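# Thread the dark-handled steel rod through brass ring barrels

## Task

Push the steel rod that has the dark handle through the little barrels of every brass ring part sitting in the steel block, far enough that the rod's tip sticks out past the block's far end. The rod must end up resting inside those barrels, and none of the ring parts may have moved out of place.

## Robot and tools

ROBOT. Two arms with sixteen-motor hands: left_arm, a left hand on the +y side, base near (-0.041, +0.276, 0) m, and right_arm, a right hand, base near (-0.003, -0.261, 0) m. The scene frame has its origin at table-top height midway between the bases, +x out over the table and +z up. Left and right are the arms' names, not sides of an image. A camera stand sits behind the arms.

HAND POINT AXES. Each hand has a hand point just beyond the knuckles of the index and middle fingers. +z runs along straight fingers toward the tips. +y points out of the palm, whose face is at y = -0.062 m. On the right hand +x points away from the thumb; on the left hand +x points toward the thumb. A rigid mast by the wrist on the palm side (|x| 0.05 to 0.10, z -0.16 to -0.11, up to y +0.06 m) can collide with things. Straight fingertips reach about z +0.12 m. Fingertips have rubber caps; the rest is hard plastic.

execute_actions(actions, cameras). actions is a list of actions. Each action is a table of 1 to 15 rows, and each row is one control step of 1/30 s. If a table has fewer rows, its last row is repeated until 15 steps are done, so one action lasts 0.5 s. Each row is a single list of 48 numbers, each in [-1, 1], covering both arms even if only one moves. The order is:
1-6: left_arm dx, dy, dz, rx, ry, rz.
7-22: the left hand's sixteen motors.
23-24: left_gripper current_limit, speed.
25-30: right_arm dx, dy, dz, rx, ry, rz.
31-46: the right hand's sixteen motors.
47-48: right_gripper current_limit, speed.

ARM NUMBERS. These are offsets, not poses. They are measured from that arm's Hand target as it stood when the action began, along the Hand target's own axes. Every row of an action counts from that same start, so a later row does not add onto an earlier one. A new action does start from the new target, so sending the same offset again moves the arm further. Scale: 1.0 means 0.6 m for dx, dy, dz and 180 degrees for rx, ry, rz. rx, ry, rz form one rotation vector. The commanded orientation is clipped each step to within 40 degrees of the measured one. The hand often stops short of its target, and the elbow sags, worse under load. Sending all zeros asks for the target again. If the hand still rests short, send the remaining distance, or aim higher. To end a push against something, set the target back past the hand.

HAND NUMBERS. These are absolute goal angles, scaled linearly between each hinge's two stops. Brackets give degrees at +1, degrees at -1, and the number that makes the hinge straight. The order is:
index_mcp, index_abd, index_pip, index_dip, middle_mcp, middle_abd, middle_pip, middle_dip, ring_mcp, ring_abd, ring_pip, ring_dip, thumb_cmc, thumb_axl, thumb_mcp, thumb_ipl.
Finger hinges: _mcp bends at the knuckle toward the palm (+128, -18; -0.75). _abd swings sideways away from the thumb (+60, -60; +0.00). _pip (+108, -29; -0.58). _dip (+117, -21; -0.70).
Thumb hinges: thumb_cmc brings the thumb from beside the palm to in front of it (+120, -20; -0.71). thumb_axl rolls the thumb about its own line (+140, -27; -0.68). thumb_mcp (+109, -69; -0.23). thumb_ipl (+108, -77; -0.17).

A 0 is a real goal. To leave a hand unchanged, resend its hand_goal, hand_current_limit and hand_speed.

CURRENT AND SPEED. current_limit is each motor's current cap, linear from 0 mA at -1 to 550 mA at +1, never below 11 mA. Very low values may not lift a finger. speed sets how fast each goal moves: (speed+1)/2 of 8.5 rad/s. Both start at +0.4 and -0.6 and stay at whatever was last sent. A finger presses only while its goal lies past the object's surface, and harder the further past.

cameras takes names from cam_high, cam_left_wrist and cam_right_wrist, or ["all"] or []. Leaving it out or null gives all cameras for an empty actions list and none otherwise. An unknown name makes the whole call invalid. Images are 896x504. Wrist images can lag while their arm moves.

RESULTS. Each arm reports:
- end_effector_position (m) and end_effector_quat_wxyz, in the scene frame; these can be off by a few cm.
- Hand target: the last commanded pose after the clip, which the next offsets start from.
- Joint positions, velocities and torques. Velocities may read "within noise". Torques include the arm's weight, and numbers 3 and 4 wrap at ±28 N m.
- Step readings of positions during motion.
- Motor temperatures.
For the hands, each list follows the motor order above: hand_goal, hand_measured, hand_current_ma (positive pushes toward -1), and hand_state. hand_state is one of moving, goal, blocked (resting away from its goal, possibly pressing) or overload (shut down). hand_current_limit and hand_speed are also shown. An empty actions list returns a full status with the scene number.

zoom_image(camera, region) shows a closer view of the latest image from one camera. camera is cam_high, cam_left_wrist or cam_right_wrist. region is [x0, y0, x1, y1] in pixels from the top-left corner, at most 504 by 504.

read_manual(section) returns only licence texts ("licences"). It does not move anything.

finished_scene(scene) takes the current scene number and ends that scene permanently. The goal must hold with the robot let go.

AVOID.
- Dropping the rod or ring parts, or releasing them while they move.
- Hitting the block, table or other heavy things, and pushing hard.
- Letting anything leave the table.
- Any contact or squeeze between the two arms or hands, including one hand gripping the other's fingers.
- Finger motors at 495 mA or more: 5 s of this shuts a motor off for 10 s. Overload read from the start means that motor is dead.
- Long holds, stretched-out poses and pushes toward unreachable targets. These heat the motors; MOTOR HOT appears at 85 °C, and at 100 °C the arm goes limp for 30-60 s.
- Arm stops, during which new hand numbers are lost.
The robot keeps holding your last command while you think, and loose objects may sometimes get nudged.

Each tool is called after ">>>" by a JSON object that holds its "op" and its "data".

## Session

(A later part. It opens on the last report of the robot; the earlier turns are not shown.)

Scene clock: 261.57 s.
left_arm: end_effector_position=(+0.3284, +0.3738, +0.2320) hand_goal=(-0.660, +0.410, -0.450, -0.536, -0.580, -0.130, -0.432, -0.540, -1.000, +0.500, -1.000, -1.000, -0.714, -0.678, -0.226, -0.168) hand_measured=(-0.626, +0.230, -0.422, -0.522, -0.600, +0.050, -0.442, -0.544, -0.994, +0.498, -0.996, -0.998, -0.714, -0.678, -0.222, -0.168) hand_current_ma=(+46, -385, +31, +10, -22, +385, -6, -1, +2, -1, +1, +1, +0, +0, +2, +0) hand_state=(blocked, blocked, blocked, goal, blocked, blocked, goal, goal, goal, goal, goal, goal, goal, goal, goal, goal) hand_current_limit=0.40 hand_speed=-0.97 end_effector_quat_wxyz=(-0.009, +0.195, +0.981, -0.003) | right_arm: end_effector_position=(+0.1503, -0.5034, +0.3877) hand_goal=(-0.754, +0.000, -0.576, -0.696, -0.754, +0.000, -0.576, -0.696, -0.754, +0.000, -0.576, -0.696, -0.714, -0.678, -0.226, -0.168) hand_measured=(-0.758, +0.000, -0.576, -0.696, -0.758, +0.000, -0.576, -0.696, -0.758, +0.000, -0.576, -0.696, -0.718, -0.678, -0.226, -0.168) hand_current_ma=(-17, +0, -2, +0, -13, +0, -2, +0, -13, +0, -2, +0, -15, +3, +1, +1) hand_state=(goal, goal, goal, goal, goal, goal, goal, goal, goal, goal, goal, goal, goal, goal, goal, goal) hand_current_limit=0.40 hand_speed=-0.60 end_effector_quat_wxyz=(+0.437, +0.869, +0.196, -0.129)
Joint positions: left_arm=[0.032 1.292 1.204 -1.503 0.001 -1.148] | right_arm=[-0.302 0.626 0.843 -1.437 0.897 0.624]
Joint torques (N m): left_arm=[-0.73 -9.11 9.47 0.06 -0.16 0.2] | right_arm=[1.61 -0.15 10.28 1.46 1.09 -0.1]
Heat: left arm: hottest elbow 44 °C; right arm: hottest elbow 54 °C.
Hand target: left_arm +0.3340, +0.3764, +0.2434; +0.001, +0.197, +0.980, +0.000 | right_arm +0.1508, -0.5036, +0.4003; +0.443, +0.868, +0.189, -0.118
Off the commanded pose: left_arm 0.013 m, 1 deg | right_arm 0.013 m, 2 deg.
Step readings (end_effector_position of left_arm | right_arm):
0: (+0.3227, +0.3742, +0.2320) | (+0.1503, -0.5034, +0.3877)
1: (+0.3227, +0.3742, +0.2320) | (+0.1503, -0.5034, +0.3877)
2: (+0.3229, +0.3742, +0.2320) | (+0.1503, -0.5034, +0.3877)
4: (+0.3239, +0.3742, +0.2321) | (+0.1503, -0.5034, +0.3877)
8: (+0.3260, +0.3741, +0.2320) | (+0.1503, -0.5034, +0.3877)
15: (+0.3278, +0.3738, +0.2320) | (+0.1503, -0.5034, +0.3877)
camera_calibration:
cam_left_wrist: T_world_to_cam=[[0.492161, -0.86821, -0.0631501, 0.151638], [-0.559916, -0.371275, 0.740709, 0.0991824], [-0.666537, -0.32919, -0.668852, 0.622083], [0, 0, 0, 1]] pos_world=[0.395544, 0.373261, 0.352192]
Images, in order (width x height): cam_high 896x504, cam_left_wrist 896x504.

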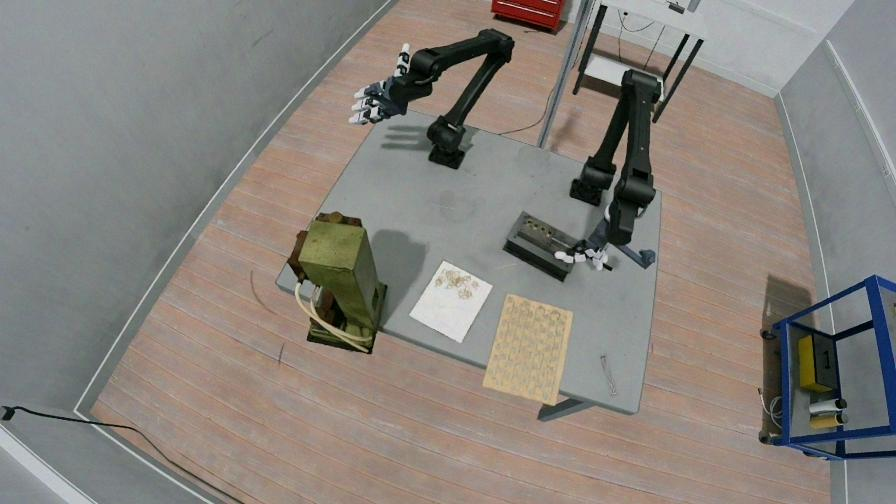

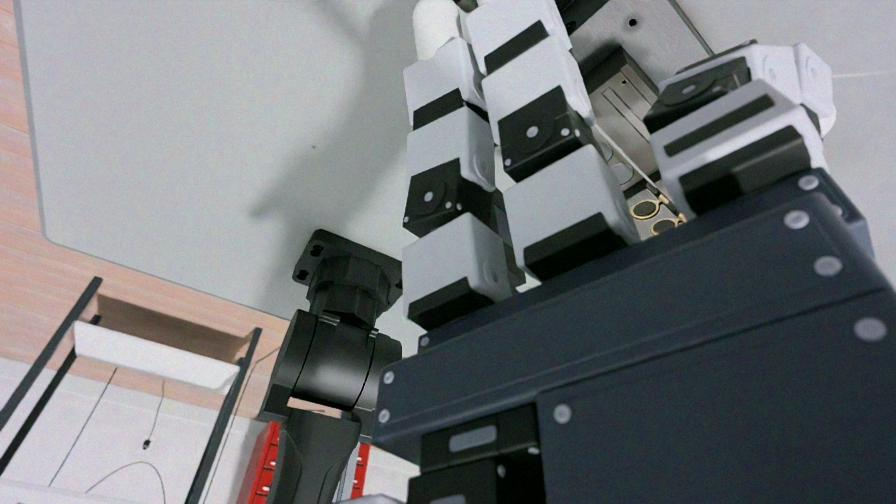

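>>> {"op": "execute_actions", "data": {"actions": [[[0.0172,-0.0108,0.018,0,0,0,-0.66,0.41,-0.45,-0.535,-0.58,-0.13,-0.431,-0.54,-1,0.5,-1,-1,-0.714,-0.678,-0.226,-0.168,0.4,-0.97,0,0,0,0,0,0,-0.754,0,-0.576,-0.696,-0.754,0,-0.576,-0.696,-0.754,0,-0.576,-0.696,-0.714,-0.678,-0.226,-0.168,0.4,-0.6]]], "cameras": ["cam_left_wrist", "cam_high"]}}

>>> {"op": "zoom_image", "data": {"camera": "cam_left_wrist", "region": [620, 170, 690, 230]}}

>>> {"op": "zoom_image", "data": {"camera": "cam_high", "region": [530, 215, 600, 265]}}

Scene clock: 263.13 s.
left_arm: end_effector_position=(+0.3220, +0.3736, +0.2323) hand_goal=(-0.660, +0.410, -0.450, -0.536, -0.580, -0.130, -0.432, -0.540, -1.000, +0.500, -1.000, -1.000, -0.714, -0.678, -0.226, -0.168) hand_measured=(-0.626, +0.230, -0.422, -0.522, -0.600, +0.050, -0.442, -0.544, -0.994, +0.498, -0.996, -0.998, -0.714, -0.678, -0.222, -0.168) hand_current_ma=(+46, -385, +31, +10, -22, +385, -6, -1, +2, -1, +1, +1, +0, +0, +2, +0) hand_state=(blocked, blocked, blocked, goal, blocked, blocked, goal, goal, goal, goal, goal, goal, goal, goal, goal, goal) hand_current_limit=0.40 hand_speed=-0.97 end_effector_quat_wxyz=(-0.003, +0.195, +0.981, -0.001) | right_arm: end_effector_position=(+0.1503, -0.5034, +0.3877) hand_goal=(-0.754, +0.000, -0.576, -0.696, -0.754, +0.000, -0.576, -0.696, -0.754, +0.000, -0.576, -0.696, -0.714, -0.678, -0.226, -0.168) hand_measured=(-0.758, +0.000, -0.576, -0.696, -0.758, +0.000, -0.576, -0.696, -0.758, +0.000, -0.576, -0.696, -0.718, -0.678, -0.226, -0.168) hand_current_ma=(-17, +0, -2, +0, -13, +0, -2, +0, -13, +0, -2, +0, -15, +3, +1, +1) hand_state=(goal, goal, goal, goal, goal, goal, goal, goal, goal, goal, goal, goal, goal, goal, goal, goal) hand_current_limit=0.40 hand_speed=-0.60 end_effector_quat_wxyz=(+0.437, +0.869, +0.196, -0.129)
Joint positions: left_arm=[0.032 1.266 1.182 -1.493 0.001 -1.148] | right_arm=[-0.302 0.626 0.843 -1.437 0.897 0.624]
Joint torques (N m): left_arm=[-0.79 -9.05 7.28 0.4 -0.15 0.15] | right_arm=[2.61 -0.15 10.22 1.54 1.11 -0.08]
Heat: left arm: hottest elbow 44 °C; right arm: hottest elbow 54 °C.
Hand target: left_arm +0.3220, +0.3744, +0.2326; +0.001, +0.197, +0.980, +0.000 | right_arm +0.1508, -0.5036, +0.4003; +0.443, +0.868, +0.189, -0.118
Off the commanded pose: left_arm 0.001 m, 1 deg | right_arm 0.013 m, 2 deg.
Step readings (end_effector_position of left_arm | right_arm):
0: (+0.3285, +0.3738, +0.2320) | (+0.1503, -0.5034, +0.3877)
1: (+0.3285, +0.3738, +0.2320) | (+0.1503, -0.5034, +0.3877)
2: (+0.3284, +0.3738, +0.2323) | (+0.1503, -0.5034, +0.3877)
4: (+0.3279, +0.3737, +0.2327) | (+0.1503, -0.5034, +0.3877)
8: (+0.3238, +0.3736, +0.2329) | (+0.1503, -0.5034, +0.3877)
15: (+0.3219, +0.3736, +0.2324) | (+0.1503, -0.5034, +0.3877)
camera_calibration:
cam_left_wrist: T_world_to_cam=[[0.492605, -0.868392, -0.0568805, 0.153177], [-0.56988, -0.371287, 0.733064, 0.100281], [-0.657706, -0.328696, -0.677777, 0.617011], [0, 0, 0, 1]] pos_world=[0.387504, 0.37306, 0.353396]
Images, in order (width x height): cam_high 896x504, cam_left_wrist 896x504.

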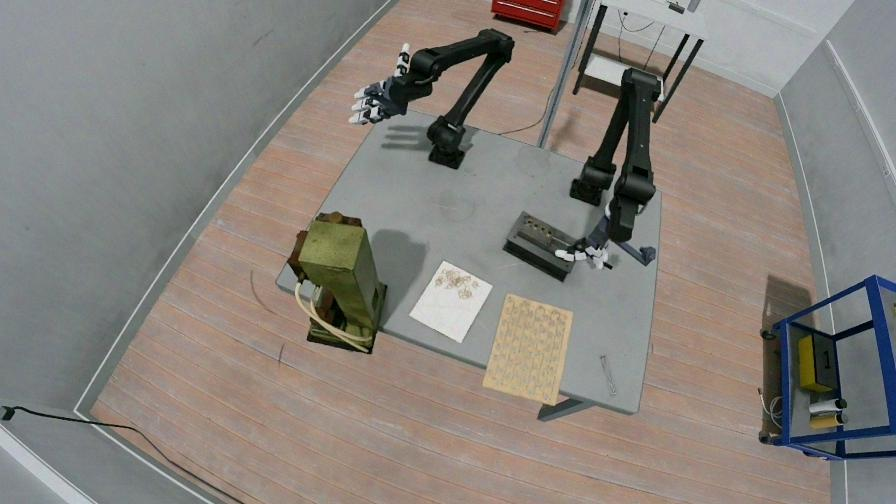

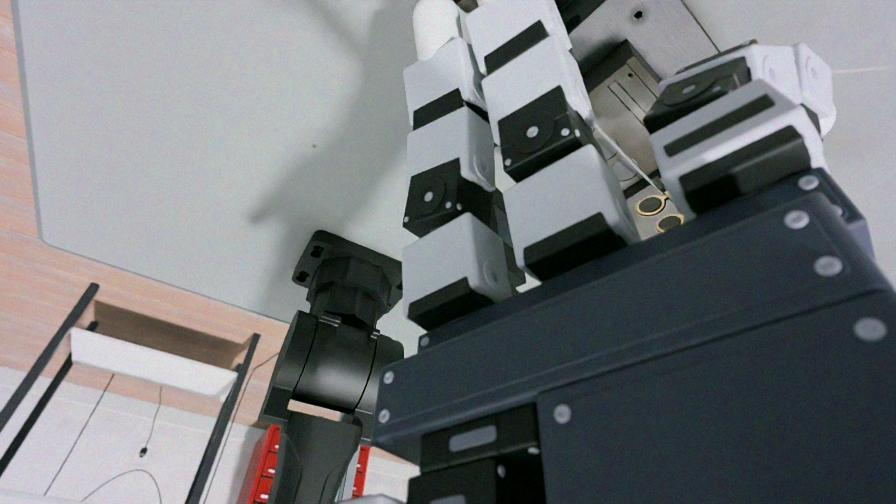

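Scaled by 7.200 from the camera's 896x504 image, which has a finer 1280x720 frame.

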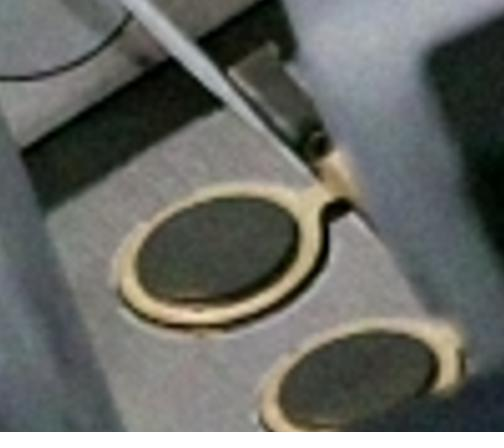

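Scaled by 7.200 from the camera's 896x504 image, which has a finer 1280x720 frame.

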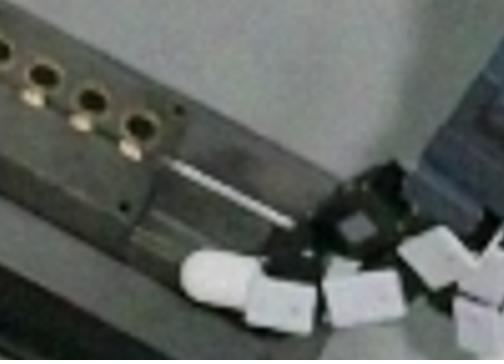

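>>> {"op": "execute_actions", "data": {"actions": [[[0,0,0.0085,0,0,0,-0.66,0.41,-0.45,-0.535,-0.58,-0.13,-0.431,-0.54,-1,0.5,-1,-1,-0.714,-0.678,-0.226,-0.168,0.4,-0.97,0,0,0,0,0,0,-0.754,0,-0.576,-0.696,-0.754,0,-0.576,-0.696,-0.754,0,-0.576,-0.696,-0.714,-0.678,-0.226,-0.168,0.4,-0.6]]], "cameras": ["cam_left_wrist", "cam_high"]}}

>>> {"op": "zoom_image", "data": {"camera": "cam_left_wrist", "region": [630, 160, 680, 210]}}

>>> {"op": "zoom_image", "data": {"camera": "cam_high", "region": [530, 220, 572, 250]}}

Scene clock: 264.87 s.
left_arm: end_effector_position=(+0.3217, +0.3736, +0.2275) hand_goal=(-0.660, +0.410, -0.450, -0.536, -0.580, -0.130, -0.432, -0.540, -1.000, +0.500, -1.000, -1.000, -0.714, -0.678, -0.226, -0.168) hand_measured=(-0.628, +0.230, -0.422, -0.522, -0.600, +0.050, -0.442, -0.544, -0.994, +0.498, -0.996, -0.998, -0.714, -0.678, -0.222, -0.168) hand_current_ma=(+45, -385, +31, +10, -22, +385, -6, -1, +2, -1, +1, +1, +0, +0, +2, +0) hand_state=(blocked, blocked, blocked, goal, blocked, blocked, goal, goal, goal, goal, goal, goal, goal, goal, goal, goal) hand_current_limit=0.40 hand_speed=-0.97 end_effector_quat_wxyz=(-0.003, +0.195, +0.981, -0.001) | right_arm: end_effector_position=(+0.1503, -0.5034, +0.3877) hand_goal=(-0.754, +0.000, -0.576, -0.696, -0.754, +0.000, -0.576, -0.696, -0.754, +0.000, -0.576, -0.696, -0.714, -0.678, -0.226, -0.168) hand_measured=(-0.758, +0.000, -0.576, -0.696, -0.758, +0.000, -0.576, -0.696, -0.758, +0.000, -0.576, -0.696, -0.718, -0.678, -0.226, -0.168) hand_current_ma=(-17, +0, -2, +0, -13, +0, -2, +0, -13, +0, -2, +0, -15, +3, +1, +1) hand_state=(goal, goal, goal, goal, goal, goal, goal, goal, goal, goal, goal, goal, goal, goal, goal, goal) hand_current_limit=0.40 hand_speed=-0.60 end_effector_quat_wxyz=(+0.437, +0.869, +0.196, -0.129)
Joint positions: left_arm=[0.032 1.266 1.169 -1.48 0.001 -1.148] | right_arm=[-0.302 0.626 0.843 -1.437 0.897 0.624]
Joint torques (N m): left_arm=[-0.85 -9.35 7.32 0.4 -0.12 0.11] | right_arm=[2.78 -0.44 10.22 1.63 1.18 -0.09]
Heat: left arm: hottest elbow 44 °C; right arm: hottest elbow 54 °C.
Hand target: left_arm +0.3220, +0.3744, +0.2276; +0.001, +0.197, +0.980, +0.000 | right_arm +0.1508, -0.5036, +0.4003; +0.443, +0.868, +0.189, -0.118
Off the commanded pose: left_arm 0.001 m, 1 deg | right_arm 0.013 m, 2 deg.
Step readings (end_effector_position of left_arm | right_arm):
0: (+0.3220, +0.3736, +0.2323) | (+0.1503, -0.5034, +0.3877)
1: (+0.3220, +0.3736, +0.2323) | (+0.1503, -0.5034, +0.3877)
2: (+0.3222, +0.3736, +0.2322) | (+0.1503, -0.5034, +0.3877)
4: (+0.3223, +0.3736, +0.2307) | (+0.1503, -0.5034, +0.3877)
8: (+0.3215, +0.3736, +0.2279) | (+0.1503, -0.5034, +0.3877)
15: (+0.3217, +0.3736, +0.2275) | (+0.1503, -0.5034, +0.3877)
camera_calibration:
cam_left_wrist: T_world_to_cam=[[0.492684, -0.868368, -0.056562, 0.152821], [-0.570398, -0.371346, 0.732631, 0.10389], [-0.657198, -0.328693, -0.678271, 0.613569], [0, 0, 0, 1]] pos_world=[0.387202, 0.37296, 0.348696]
Images, in order (width x height): cam_high 896x504, cam_left_wrist 896x504.

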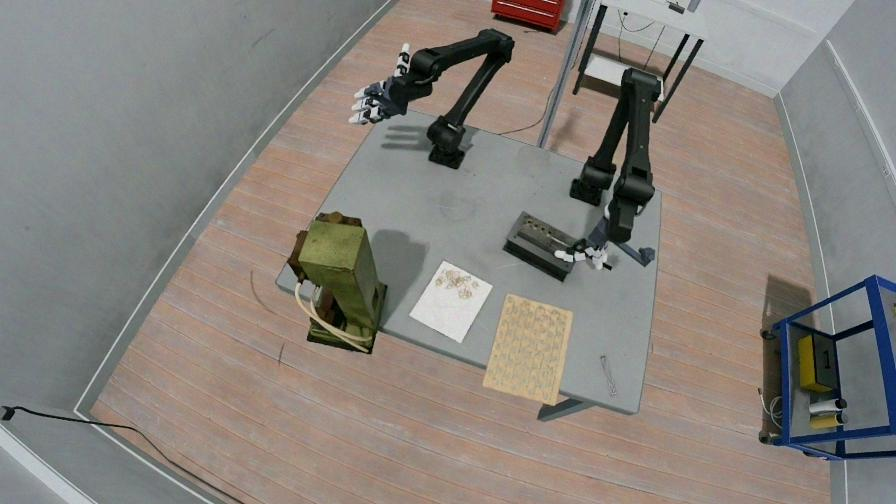

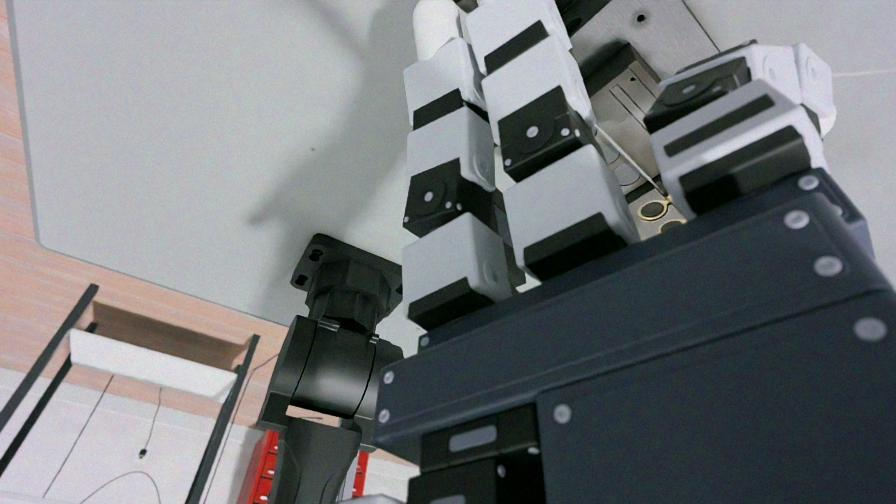

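Scaled by 10.080 from the camera's 896x504 image, which has a finer 1280x720 frame.

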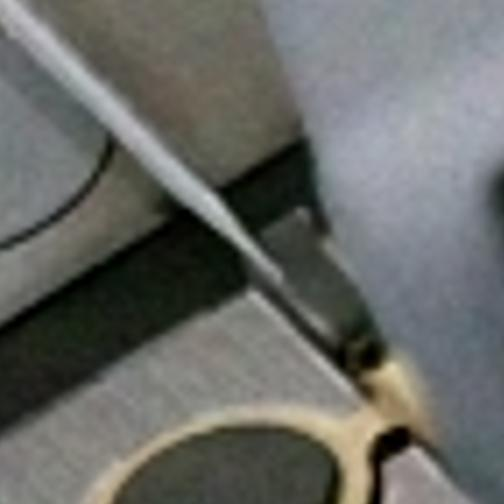

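Scaled by 12.000 from the camera's 896x504 image, which has a finer 1280x720 frame.

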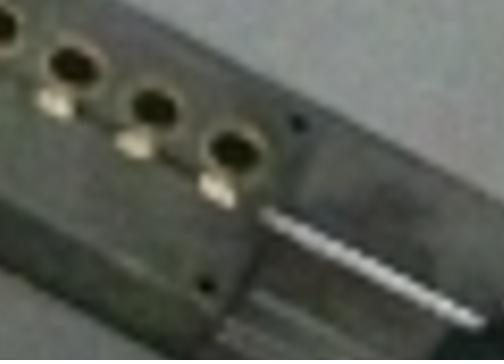

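>>> {"op": "execute_actions", "data": {"actions": [[[-0.0027,-0.013,0,0,0,0,-0.66,0.41,-0.45,-0.535,-0.58,-0.13,-0.431,-0.54,-1,0.5,-1,-1,-0.714,-0.678,-0.226,-0.168,0.4,-0.97,0,0,0,0,0,0,-0.754,0,-0.576,-0.696,-0.754,0,-0.576,-0.696,-0.754,0,-0.576,-0.696,-0.714,-0.678,-0.226,-0.168,0.4,-0.6]]], "cameras": ["cam_left_wrist", "cam_high"]}}

>>> {"op": "zoom_image", "data": {"camera": "cam_left_wrist", "region": [638, 166, 674, 202]}}

>>> {"op": "zoom_image", "data": {"camera": "cam_high", "region": [530, 220, 572, 250]}}

Scene clock: 268.77 s.
left_arm: end_effector_position=(+0.3213, +0.3693, +0.2262) hand_goal=(-0.660, +0.410, -0.450, -0.536, -0.580, -0.130, -0.432, -0.540, -1.000, +0.500, -1.000, -1.000, -0.714, -0.678, -0.226, -0.168) hand_measured=(-0.628, +0.230, -0.422, -0.522, -0.600, +0.050, -0.442, -0.544, -0.994, +0.498, -0.996, -0.998, -0.714, -0.678, -0.222, -0.168) hand_current_ma=(+44, -385, +31, +10, -22, +385, -6, -1, +2, -1, +1, +1, +0, +0, +2, +0) hand_state=(blocked, blocked, blocked, goal, blocked, blocked, goal, goal, goal, goal, goal, goal, goal, goal, goal, goal) hand_current_limit=0.40 hand_speed=-0.97 end_effector_quat_wxyz=(-0.004, +0.199, +0.980, -0.002) | right_arm: end_effector_position=(+0.1503, -0.5034, +0.3877) hand_goal=(-0.754, +0.000, -0.576, -0.696, -0.754, +0.000, -0.576, -0.696, -0.754, +0.000, -0.576, -0.696, -0.714, -0.678, -0.226, -0.168) hand_measured=(-0.758, +0.000, -0.576, -0.696, -0.758, +0.000, -0.576, -0.696, -0.758, +0.000, -0.576, -0.696, -0.718, -0.678, -0.226, -0.168) hand_current_ma=(-17, +0, -2, +0, -13, +0, -2, +0, -13, +0, -2, +0, -15, +3, +1, +1) hand_state=(goal, goal, goal, goal, goal, goal, goal, goal, goal, goal, goal, goal, goal, goal, goal, goal) hand_current_limit=0.40 hand_speed=-0.60 end_effector_quat_wxyz=(+0.437, +0.869, +0.196, -0.129)
Joint positions: left_arm=[0.02 1.266 1.165 -1.48 0.001 -1.152] | right_arm=[-0.302 0.626 0.843 -1.437 0.897 0.624]
Joint torques (N m): left_arm=[-1.55 -9.58 7.13 0.42 -0.14 -0.03] | right_arm=[2.9 -0.15 10.28 1.54 1.14 -0.07]
Heat: left arm: hottest elbow 44 °C; right arm: hottest elbow 54 °C.
Hand target: left_arm +0.3205, +0.3666, +0.2275; +0.001, +0.197, +0.980, +0.000 | right_arm +0.1508, -0.5036, +0.4003; +0.443, +0.868, +0.189, -0.118
Off the commanded pose: left_arm 0.003 m, 1 deg | right_arm 0.013 m, 2 deg.
Step readings (end_effector_position of left_arm | right_arm):
0: (+0.3217, +0.3736, +0.2275) | (+0.1503, -0.5034, +0.3877)
1: (+0.3217, +0.3736, +0.2275) | (+0.1503, -0.5034, +0.3877)
2: (+0.3217, +0.3736, +0.2275) | (+0.1503, -0.5034, +0.3877)
4: (+0.3219, +0.3729, +0.2275) | (+0.1503, -0.5034, +0.3877)
8: (+0.3215, +0.3707, +0.2266) | (+0.1503, -0.5034, +0.3877)
15: (+0.3214, +0.3693, +0.2262) | (+0.1503, -0.5034, +0.3877)
camera_calibration:
cam_left_wrist: T_world_to_cam=[[0.486146, -0.871937, -0.0582063, 0.15306], [-0.570584, -0.367166, 0.734591, 0.101174], [-0.661888, -0.323907, -0.676009, 0.610211], [0, 0, 0, 1]] pos_world=[0.38721, 0.368258, 0.347095]
Images, in order (width x height): cam_high 896x504, cam_left_wrist 896x504.

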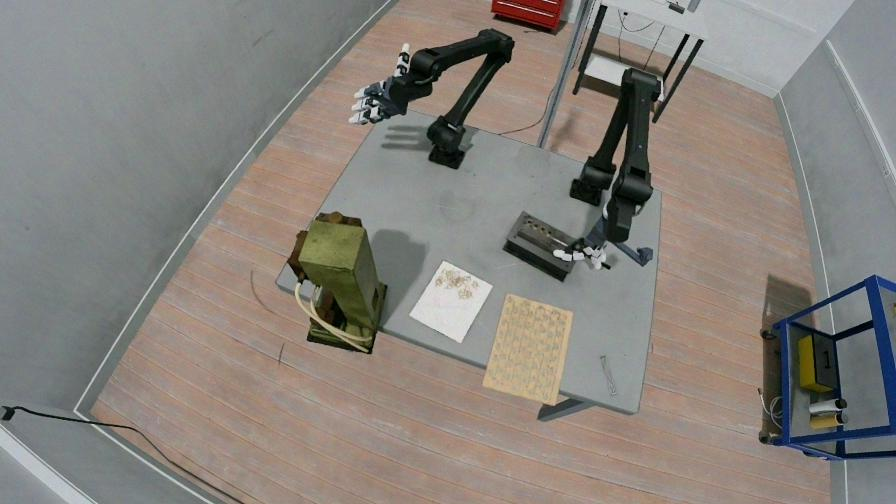

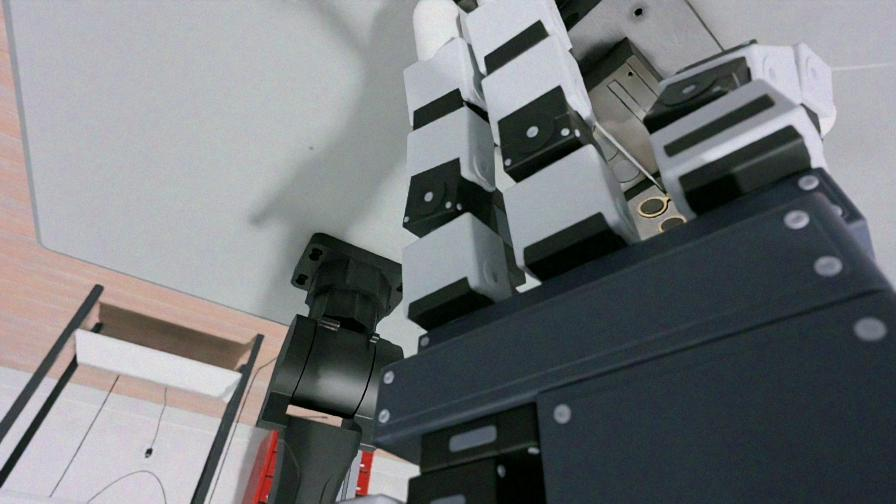

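Scaled by 14.000 from the camera's 896x504 image, which has a finer 1280x720 frame.

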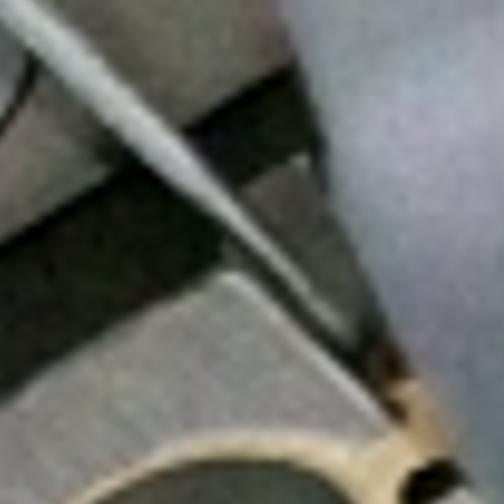

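Scaled by 12.000 from the camera's 896x504 image, which has a finer 1280x720 frame.

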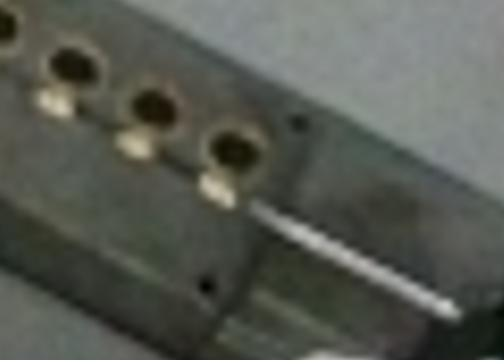

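>>> {"op": "execute_actions", "data": {"actions": [[[-0.0015,-0.0082,0,0,0,0,-0.66,0.41,-0.45,-0.535,-0.58,-0.13,-0.431,-0.54,-1,0.5,-1,-1,-0.714,-0.678,-0.226,-0.168,0.4,-0.97,0,0,0,0,0,0,-0.754,0,-0.576,-0.696,-0.754,0,-0.576,-0.696,-0.754,0,-0.576,-0.696,-0.714,-0.678,-0.226,-0.168,0.4,-0.6]]], "cameras": ["cam_left_wrist", "cam_high"]}}

>>> {"op": "zoom_image", "data": {"camera": "cam_left_wrist", "region": [638, 166, 674, 202]}}

>>> {"op": "zoom_image", "data": {"camera": "cam_high", "region": [530, 220, 572, 250]}}

Scene clock: 270.20 s.
left_arm: end_effector_position=(+0.3211, +0.3642, +0.2273) hand_goal=(-0.660, +0.410, -0.450, -0.536, -0.580, -0.130, -0.432, -0.540, -1.000, +0.500, -1.000, -1.000, -0.714, -0.678, -0.226, -0.168) hand_measured=(-0.628, +0.230, -0.422, -0.522, -0.600, +0.050, -0.442, -0.544, -0.994, +0.498, -0.996, -0.998, -0.714, -0.678, -0.222, -0.168) hand_current_ma=(+44, -385, +31, +10, -22, +385, -6, -1, +2, -1, +1, +1, +0, +0, +2, +0) hand_state=(blocked, blocked, blocked, goal, blocked, blocked, goal, goal, goal, goal, goal, goal, goal, goal, goal, goal) hand_current_limit=0.40 hand_speed=-0.97 end_effector_quat_wxyz=(-0.003, +0.199, +0.980, -0.001) | right_arm: end_effector_position=(+0.1503, -0.5034, +0.3877) hand_goal=(-0.754, +0.000, -0.576, -0.696, -0.754, +0.000, -0.576, -0.696, -0.754, +0.000, -0.576, -0.696, -0.714, -0.678, -0.226, -0.168) hand_measured=(-0.758, +0.000, -0.576, -0.696, -0.758, +0.000, -0.576, -0.696, -0.758, +0.000, -0.576, -0.696, -0.718, -0.678, -0.226, -0.168) hand_current_ma=(-17, +0, -2, +0, -13, +0, -2, +0, -13, +0, -2, +0, -15, +3, +1, +1) hand_state=(goal, goal, goal, goal, goal, goal, goal, goal, goal, goal, goal, goal, goal, goal, goal, goal) hand_current_limit=0.40 hand_speed=-0.60 end_effector_quat_wxyz=(+0.437, +0.869, +0.196, -0.129)
Joint positions: left_arm=[0.006 1.262 1.165 -1.48 0.001 -1.166] | right_arm=[-0.302 0.626 0.843 -1.437 0.897 0.624]
Joint torques (N m): left_arm=[-1.44 -9.29 7.06 0.5 -0.13 -0.04] | right_arm=[2.43 0.26 10.17 1.73 1.17 -0.1]
Heat: left arm: hottest elbow 44 °C; right arm: hottest elbow 54 °C.
Hand target: left_arm +0.3194, +0.3617, +0.2275; +0.001, +0.197, +0.980, +0.000 | right_arm +0.1508, -0.5036, +0.4003; +0.443, +0.868, +0.189, -0.118
Off the commanded pose: left_arm 0.003 m, 1 deg | right_arm 0.013 m, 2 deg.
Step readings (end_effector_position of left_arm | right_arm):
0: (+0.3213, +0.3693, +0.2262) | (+0.1503, -0.5034, +0.3877)
1: (+0.3213, +0.3692, +0.2262) | (+0.1503, -0.5034, +0.3877)
2: (+0.3213, +0.3690, +0.2262) | (+0.1503, -0.5034, +0.3877)
4: (+0.3213, +0.3681, +0.2263) | (+0.1503, -0.5034, +0.3877)
8: (+0.3214, +0.3650, +0.2271) | (+0.1503, -0.5034, +0.3877)
15: (+0.3212, +0.3642, +0.2273) | (+0.1503, -0.5034, +0.3877)
camera_calibration:
cam_left_wrist: T_world_to_cam=[[0.485675, -0.872299, -0.0567047, 0.148743], [-0.573339, -0.366845, 0.732603, 0.0994718], [-0.65985, -0.323295, -0.67829, 0.608788], [0, 0, 0, 1]] pos_world=[0.3865, 0.363057, 0.348496]
Images, in order (width x height): cam_high 896x504, cam_left_wrist 896x504.

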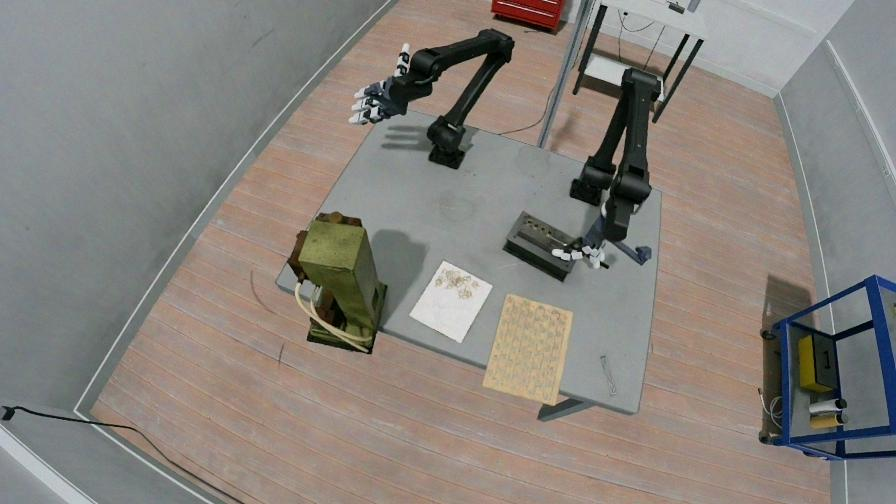

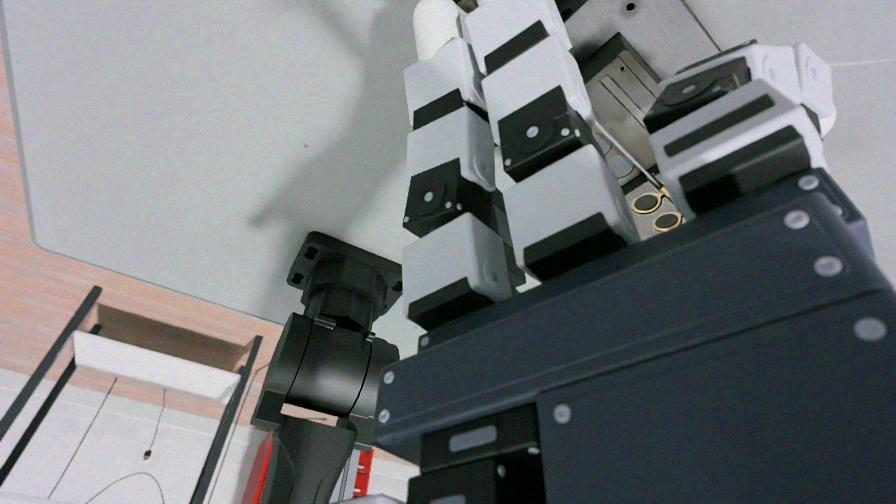

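Scaled by 14.000 from the camera's 896x504 image, which has a finer 1280x720 frame.

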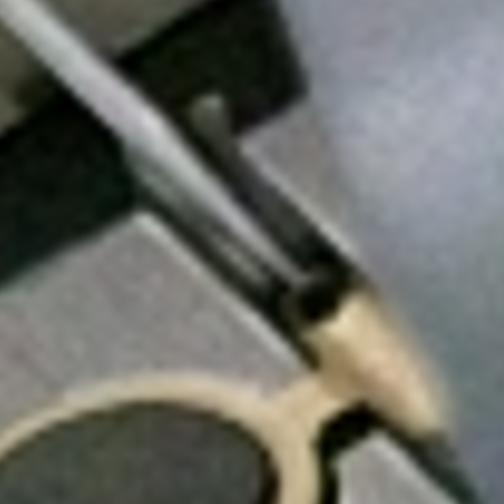

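Scaled by 12.000 from the camera's 896x504 image, which has a finer 1280x720 frame.

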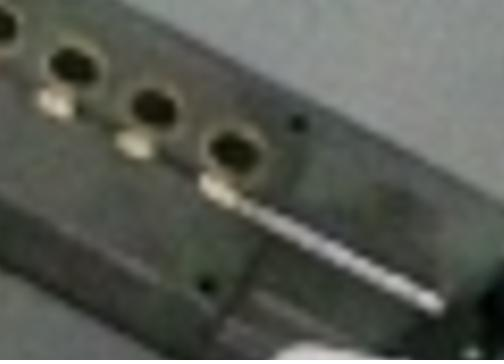

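>>> {"op": "execute_actions", "data": {"actions": [[[-0.0019,-0.0098,0,0,0,0,-0.66,0.41,-0.45,-0.535,-0.58,-0.13,-0.431,-0.54,-1,0.5,-1,-1,-0.714,-0.678,-0.226,-0.168,0.4,-0.97,0,0,0,0,0,0,-0.754,0,-0.576,-0.696,-0.754,0,-0.576,-0.696,-0.754,0,-0.576,-0.696,-0.714,-0.678,-0.226,-0.168,0.4,-0.6]]], "cameras": ["cam_left_wrist", "cam_high"]}}

>>> {"op": "zoom_image", "data": {"camera": "cam_left_wrist", "region": [638, 166, 674, 202]}}

>>> {"op": "zoom_image", "data": {"camera": "cam_high", "region": [530, 220, 572, 250]}}

Scene clock: 271.47 s.
left_arm: end_effector_position=(+0.3194, +0.3582, +0.2263) hand_goal=(-0.660, +0.410, -0.450, -0.536, -0.580, -0.130, -0.432, -0.540, -1.000, +0.500, -1.000, -1.000, -0.714, -0.678, -0.226, -0.168) hand_measured=(-0.628, +0.230, -0.422, -0.522, -0.600, +0.050, -0.442, -0.544, -0.994, +0.498, -0.996, -0.998, -0.714, -0.678, -0.222, -0.168) hand_current_ma=(+43, -385, +31, +10, -22, +385, -6, -1, +2, -1, +1, +1, +0, +0, +2, +0) hand_state=(blocked, blocked, blocked, goal, blocked, blocked, goal, goal, goal, goal, goal, goal, goal, goal, goal, goal) hand_current_limit=0.40 hand_speed=-0.97 end_effector_quat_wxyz=(-0.004, +0.199, +0.980, -0.001) | right_arm: end_effector_position=(+0.1503, -0.5034, +0.3877) hand_goal=(-0.754, +0.000, -0.576, -0.696, -0.754, +0.000, -0.576, -0.696, -0.754, +0.000, -0.576, -0.696, -0.714, -0.678, -0.226, -0.168) hand_measured=(-0.758, +0.000, -0.576, -0.696, -0.758, +0.000, -0.576, -0.696, -0.758, +0.000, -0.576, -0.696, -0.718, -0.678, -0.226, -0.168) hand_current_ma=(-17, +0, -2, +0, -13, +0, -2, +0, -13, +0, -2, +0, -15, +3, +1, +1) hand_state=(goal, goal, goal, goal, goal, goal, goal, goal, goal, goal, goal, goal, goal, goal, goal, goal) hand_current_limit=0.40 hand_speed=-0.60 end_effector_quat_wxyz=(+0.437, +0.869, +0.196, -0.129)
Joint positions: left_arm=[-0.011 1.26 1.161 -1.48 0.001 -1.183] | right_arm=[-0.302 0.626 0.843 -1.437 0.897 0.624]
Joint torques (N m): left_arm=[-1.67 -9.7 7.16 0.53 -0.15 -0.07] | right_arm=[2.26 -0.38 10.14 1.44 1.16 -0.07]
Motor temperatures (°C): left_arm=[28 32 44 24 28 25] | right_arm=[29 24 55 25 28 27]
Heat: left arm: hottest elbow 44 °C; right arm: hottest elbow 55 °C.
Hand target: left_arm +0.3182, +0.3559, +0.2276; +0.001, +0.197, +0.980, +0.000 | right_arm +0.1508, -0.5036, +0.4003; +0.443, +0.868, +0.189, -0.118
Off the commanded pose: left_arm 0.003 m, 1 deg | right_arm 0.013 m, 2 deg.
Step readings (end_effector_position of left_arm | right_arm):
0: (+0.3211, +0.3642, +0.2273) | (+0.1503, -0.5034, +0.3877)
1: (+0.3211, +0.3642, +0.2273) | (+0.1503, -0.5034, +0.3877)
2: (+0.3209, +0.3641, +0.2272) | (+0.1503, -0.5034, +0.3877)
4: (+0.3203, +0.3627, +0.2267) | (+0.1503, -0.5034, +0.3877)
8: (+0.3198, +0.3592, +0.2261) | (+0.1503, -0.5034, +0.3877)
15: (+0.3195, +0.3582, +0.2263) | (+0.1503, -0.5034, +0.3877)
camera_calibration:
cam_left_wrist: T_world_to_cam=[[0.48525, -0.872453, -0.0579452, 0.144766], [-0.571792, -0.366765, 0.733851, 0.0962933], [-0.661503, -0.322969, -0.676834, 0.605129], [0, 0, 0, 1]] pos_world=[0.385106, 0.357057, 0.347296]
Images, in order (width x height): cam_high 896x504, cam_left_wrist 896x504.

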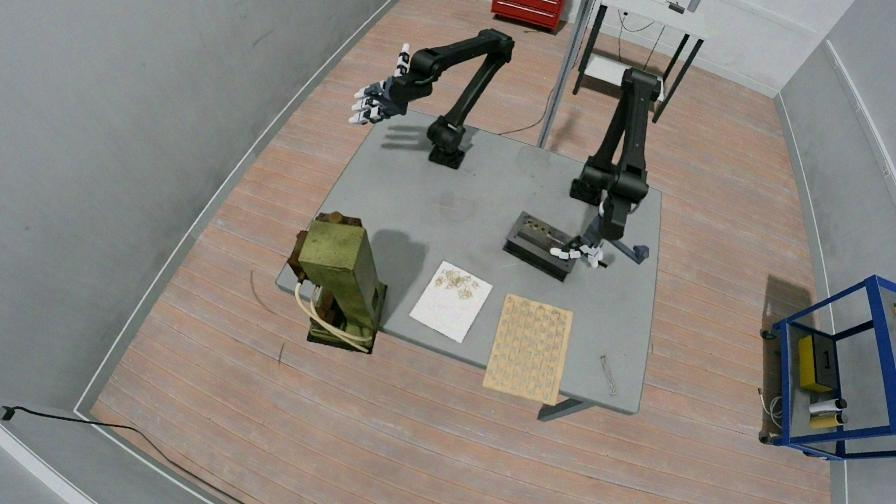

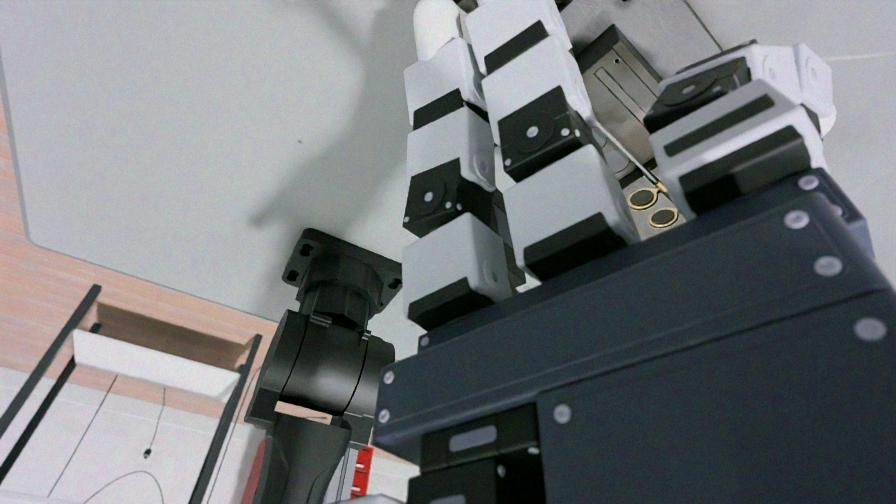

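Scaled by 14.000 from the camera's 896x504 image, which has a finer 1280x720 frame.

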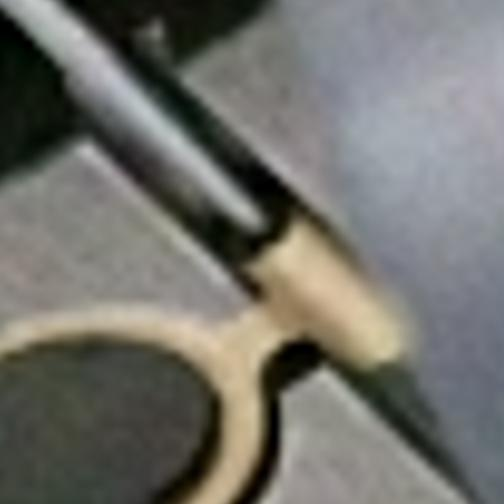

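Scaled by 12.000 from the camera's 896x504 image, which has a finer 1280x720 frame.

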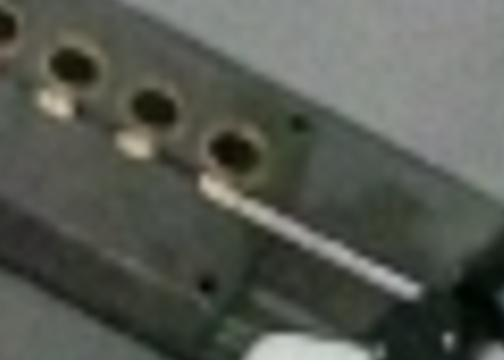

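>>> {"op": "execute_actions", "data": {"actions": [[[-0.0025,-0.0132,0,0,0,0,-0.66,0.41,-0.45,-0.535,-0.58,-0.13,-0.431,-0.54,-1,0.5,-1,-1,-0.714,-0.678,-0.226,-0.168,0.4,-0.97,0,0,0,0,0,0,-0.754,0,-0.576,-0.696,-0.754,0,-0.576,-0.696,-0.754,0,-0.576,-0.696,-0.714,-0.678,-0.226,-0.168,0.4,-0.6]]], "cameras": ["cam_left_wrist", "cam_high"]}}

>>> {"op": "zoom_image", "data": {"camera": "cam_left_wrist", "region": [630, 160, 680, 210]}}

>>> {"op": "zoom_image", "data": {"camera": "cam_high", "region": [530, 220, 572, 250]}}

Scene clock: 272.67 s.
left_arm: end_effector_position=(+0.3189, +0.3501, +0.2277) hand_goal=(-0.660, +0.410, -0.450, -0.536, -0.580, -0.130, -0.432, -0.540, -1.000, +0.500, -1.000, -1.000, -0.714, -0.678, -0.226, -0.168) hand_measured=(-0.628, +0.230, -0.422, -0.522, -0.600, +0.050, -0.442, -0.544, -0.994, +0.498, -0.996, -0.998, -0.714, -0.678, -0.222, -0.168) hand_current_ma=(+43, -385, +31, +10, -22, +385, -6, -2, +2, -1, +1, +1, +0, +0, +2, +0) hand_state=(blocked, blocked, blocked, goal, blocked, blocked, goal, goal, goal, goal, goal, goal, goal, goal, goal, goal) hand_current_limit=0.40 hand_speed=-0.97 end_effector_quat_wxyz=(-0.002, +0.200, +0.980, -0.001) | right_arm: end_effector_position=(+0.1503, -0.5034, +0.3877) hand_goal=(-0.754, +0.000, -0.576, -0.696, -0.754, +0.000, -0.576, -0.696, -0.754, +0.000, -0.576, -0.696, -0.714, -0.678, -0.226, -0.168) hand_measured=(-0.758, +0.000, -0.576, -0.696, -0.758, +0.000, -0.576, -0.696, -0.758, +0.000, -0.576, -0.696, -0.718, -0.678, -0.226, -0.168) hand_current_ma=(-17, +0, -2, +0, -13, +0, -2, +0, -13, +0, -2, +0, -15, +3, +1, +1) hand_state=(goal, goal, goal, goal, goal, goal, goal, goal, goal, goal, goal, goal, goal, goal, goal, goal) hand_current_limit=0.40 hand_speed=-0.60 end_effector_quat_wxyz=(+0.437, +0.869, +0.196, -0.129)
Joint positions: left_arm=[-0.035 1.255 1.161 -1.48 0.001 -1.206] | right_arm=[-0.302 0.626 0.843 -1.437 0.897 0.624]
Joint torques (N m): left_arm=[-1.61 -9.35 6.93 0.39 -0.13 -0.06] | right_arm=[2.32 0.03 10.29 1.44 1.13 -0.11]
Motor temperatures (°C): left_arm=[28 32 44 24 28 25] | right_arm=[29 24 55 25 28 27]
Heat: left arm: hottest elbow 44 °C; right arm: hottest elbow 55 °C.
Hand target: left_arm +0.3165, +0.3479, +0.2275; +0.001, +0.197, +0.980, +0.000 | right_arm +0.1508, -0.5036, +0.4003; +0.443, +0.868, +0.189, -0.118
Off the commanded pose: left_arm 0.003 m, 0 deg | right_arm 0.013 m, 2 deg.
Step readings (end_effector_position of left_arm | right_arm):
0: (+0.3194, +0.3582, +0.2263) | (+0.1503, -0.5034, +0.3877)
1: (+0.3194, +0.3581, +0.2263) | (+0.1503, -0.5034, +0.3877)
2: (+0.3193, +0.3580, +0.2263) | (+0.1503, -0.5034, +0.3877)
4: (+0.3192, +0.3562, +0.2266) | (+0.1503, -0.5034, +0.3877)
8: (+0.3194, +0.3515, +0.2274) | (+0.1503, -0.5034, +0.3877)
15: (+0.3190, +0.3501, +0.2277) | (+0.1503, -0.5034, +0.3877)
camera_calibration:
cam_left_wrist: T_world_to_cam=[[0.48509, -0.872676, -0.0558988, 0.137763], [-0.575012, -0.366484, 0.731472, 0.0934066], [-0.658823, -0.322687, -0.679577, 0.602758], [0, 0, 0, 1]] pos_world=[0.383994, 0.348956, 0.348997]
Images, in order (width x height): cam_high 896x504, cam_left_wrist 896x504.

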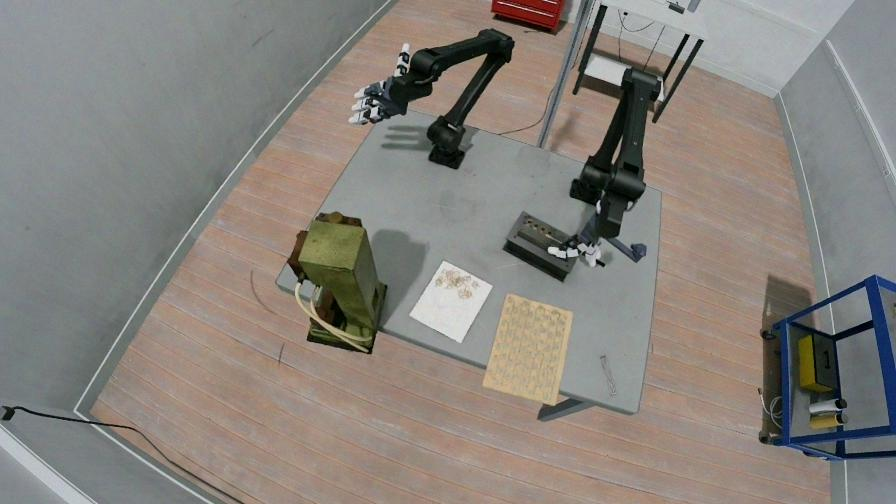

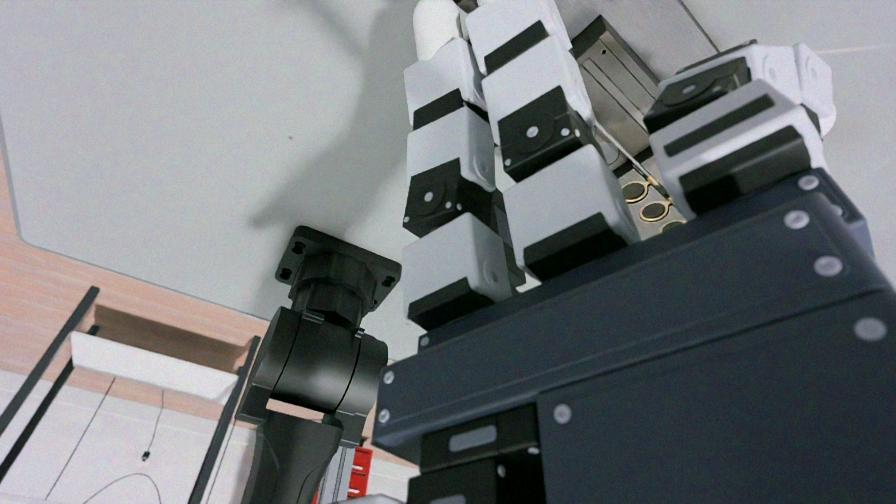

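Scaled by 10.080 from the camera's 896x504 image, which has a finer 1280x720 frame.

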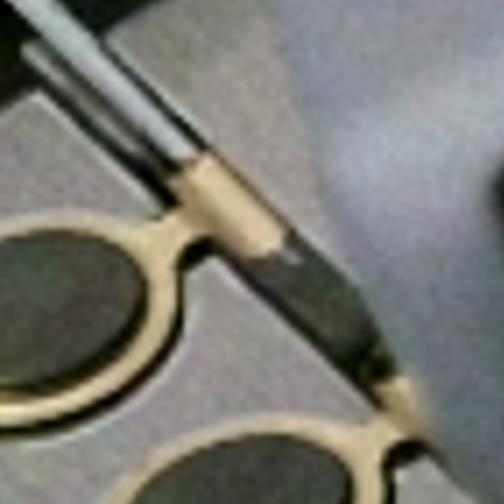

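Scaled by 12.000 from the camera's 896x504 image, which has a finer 1280x720 frame.

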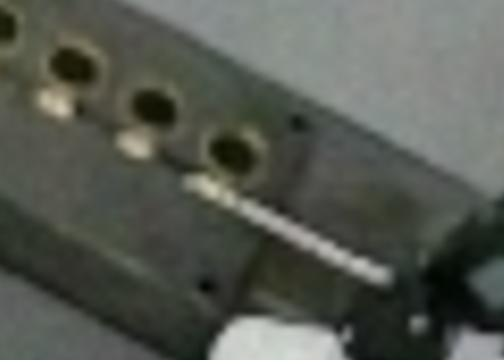

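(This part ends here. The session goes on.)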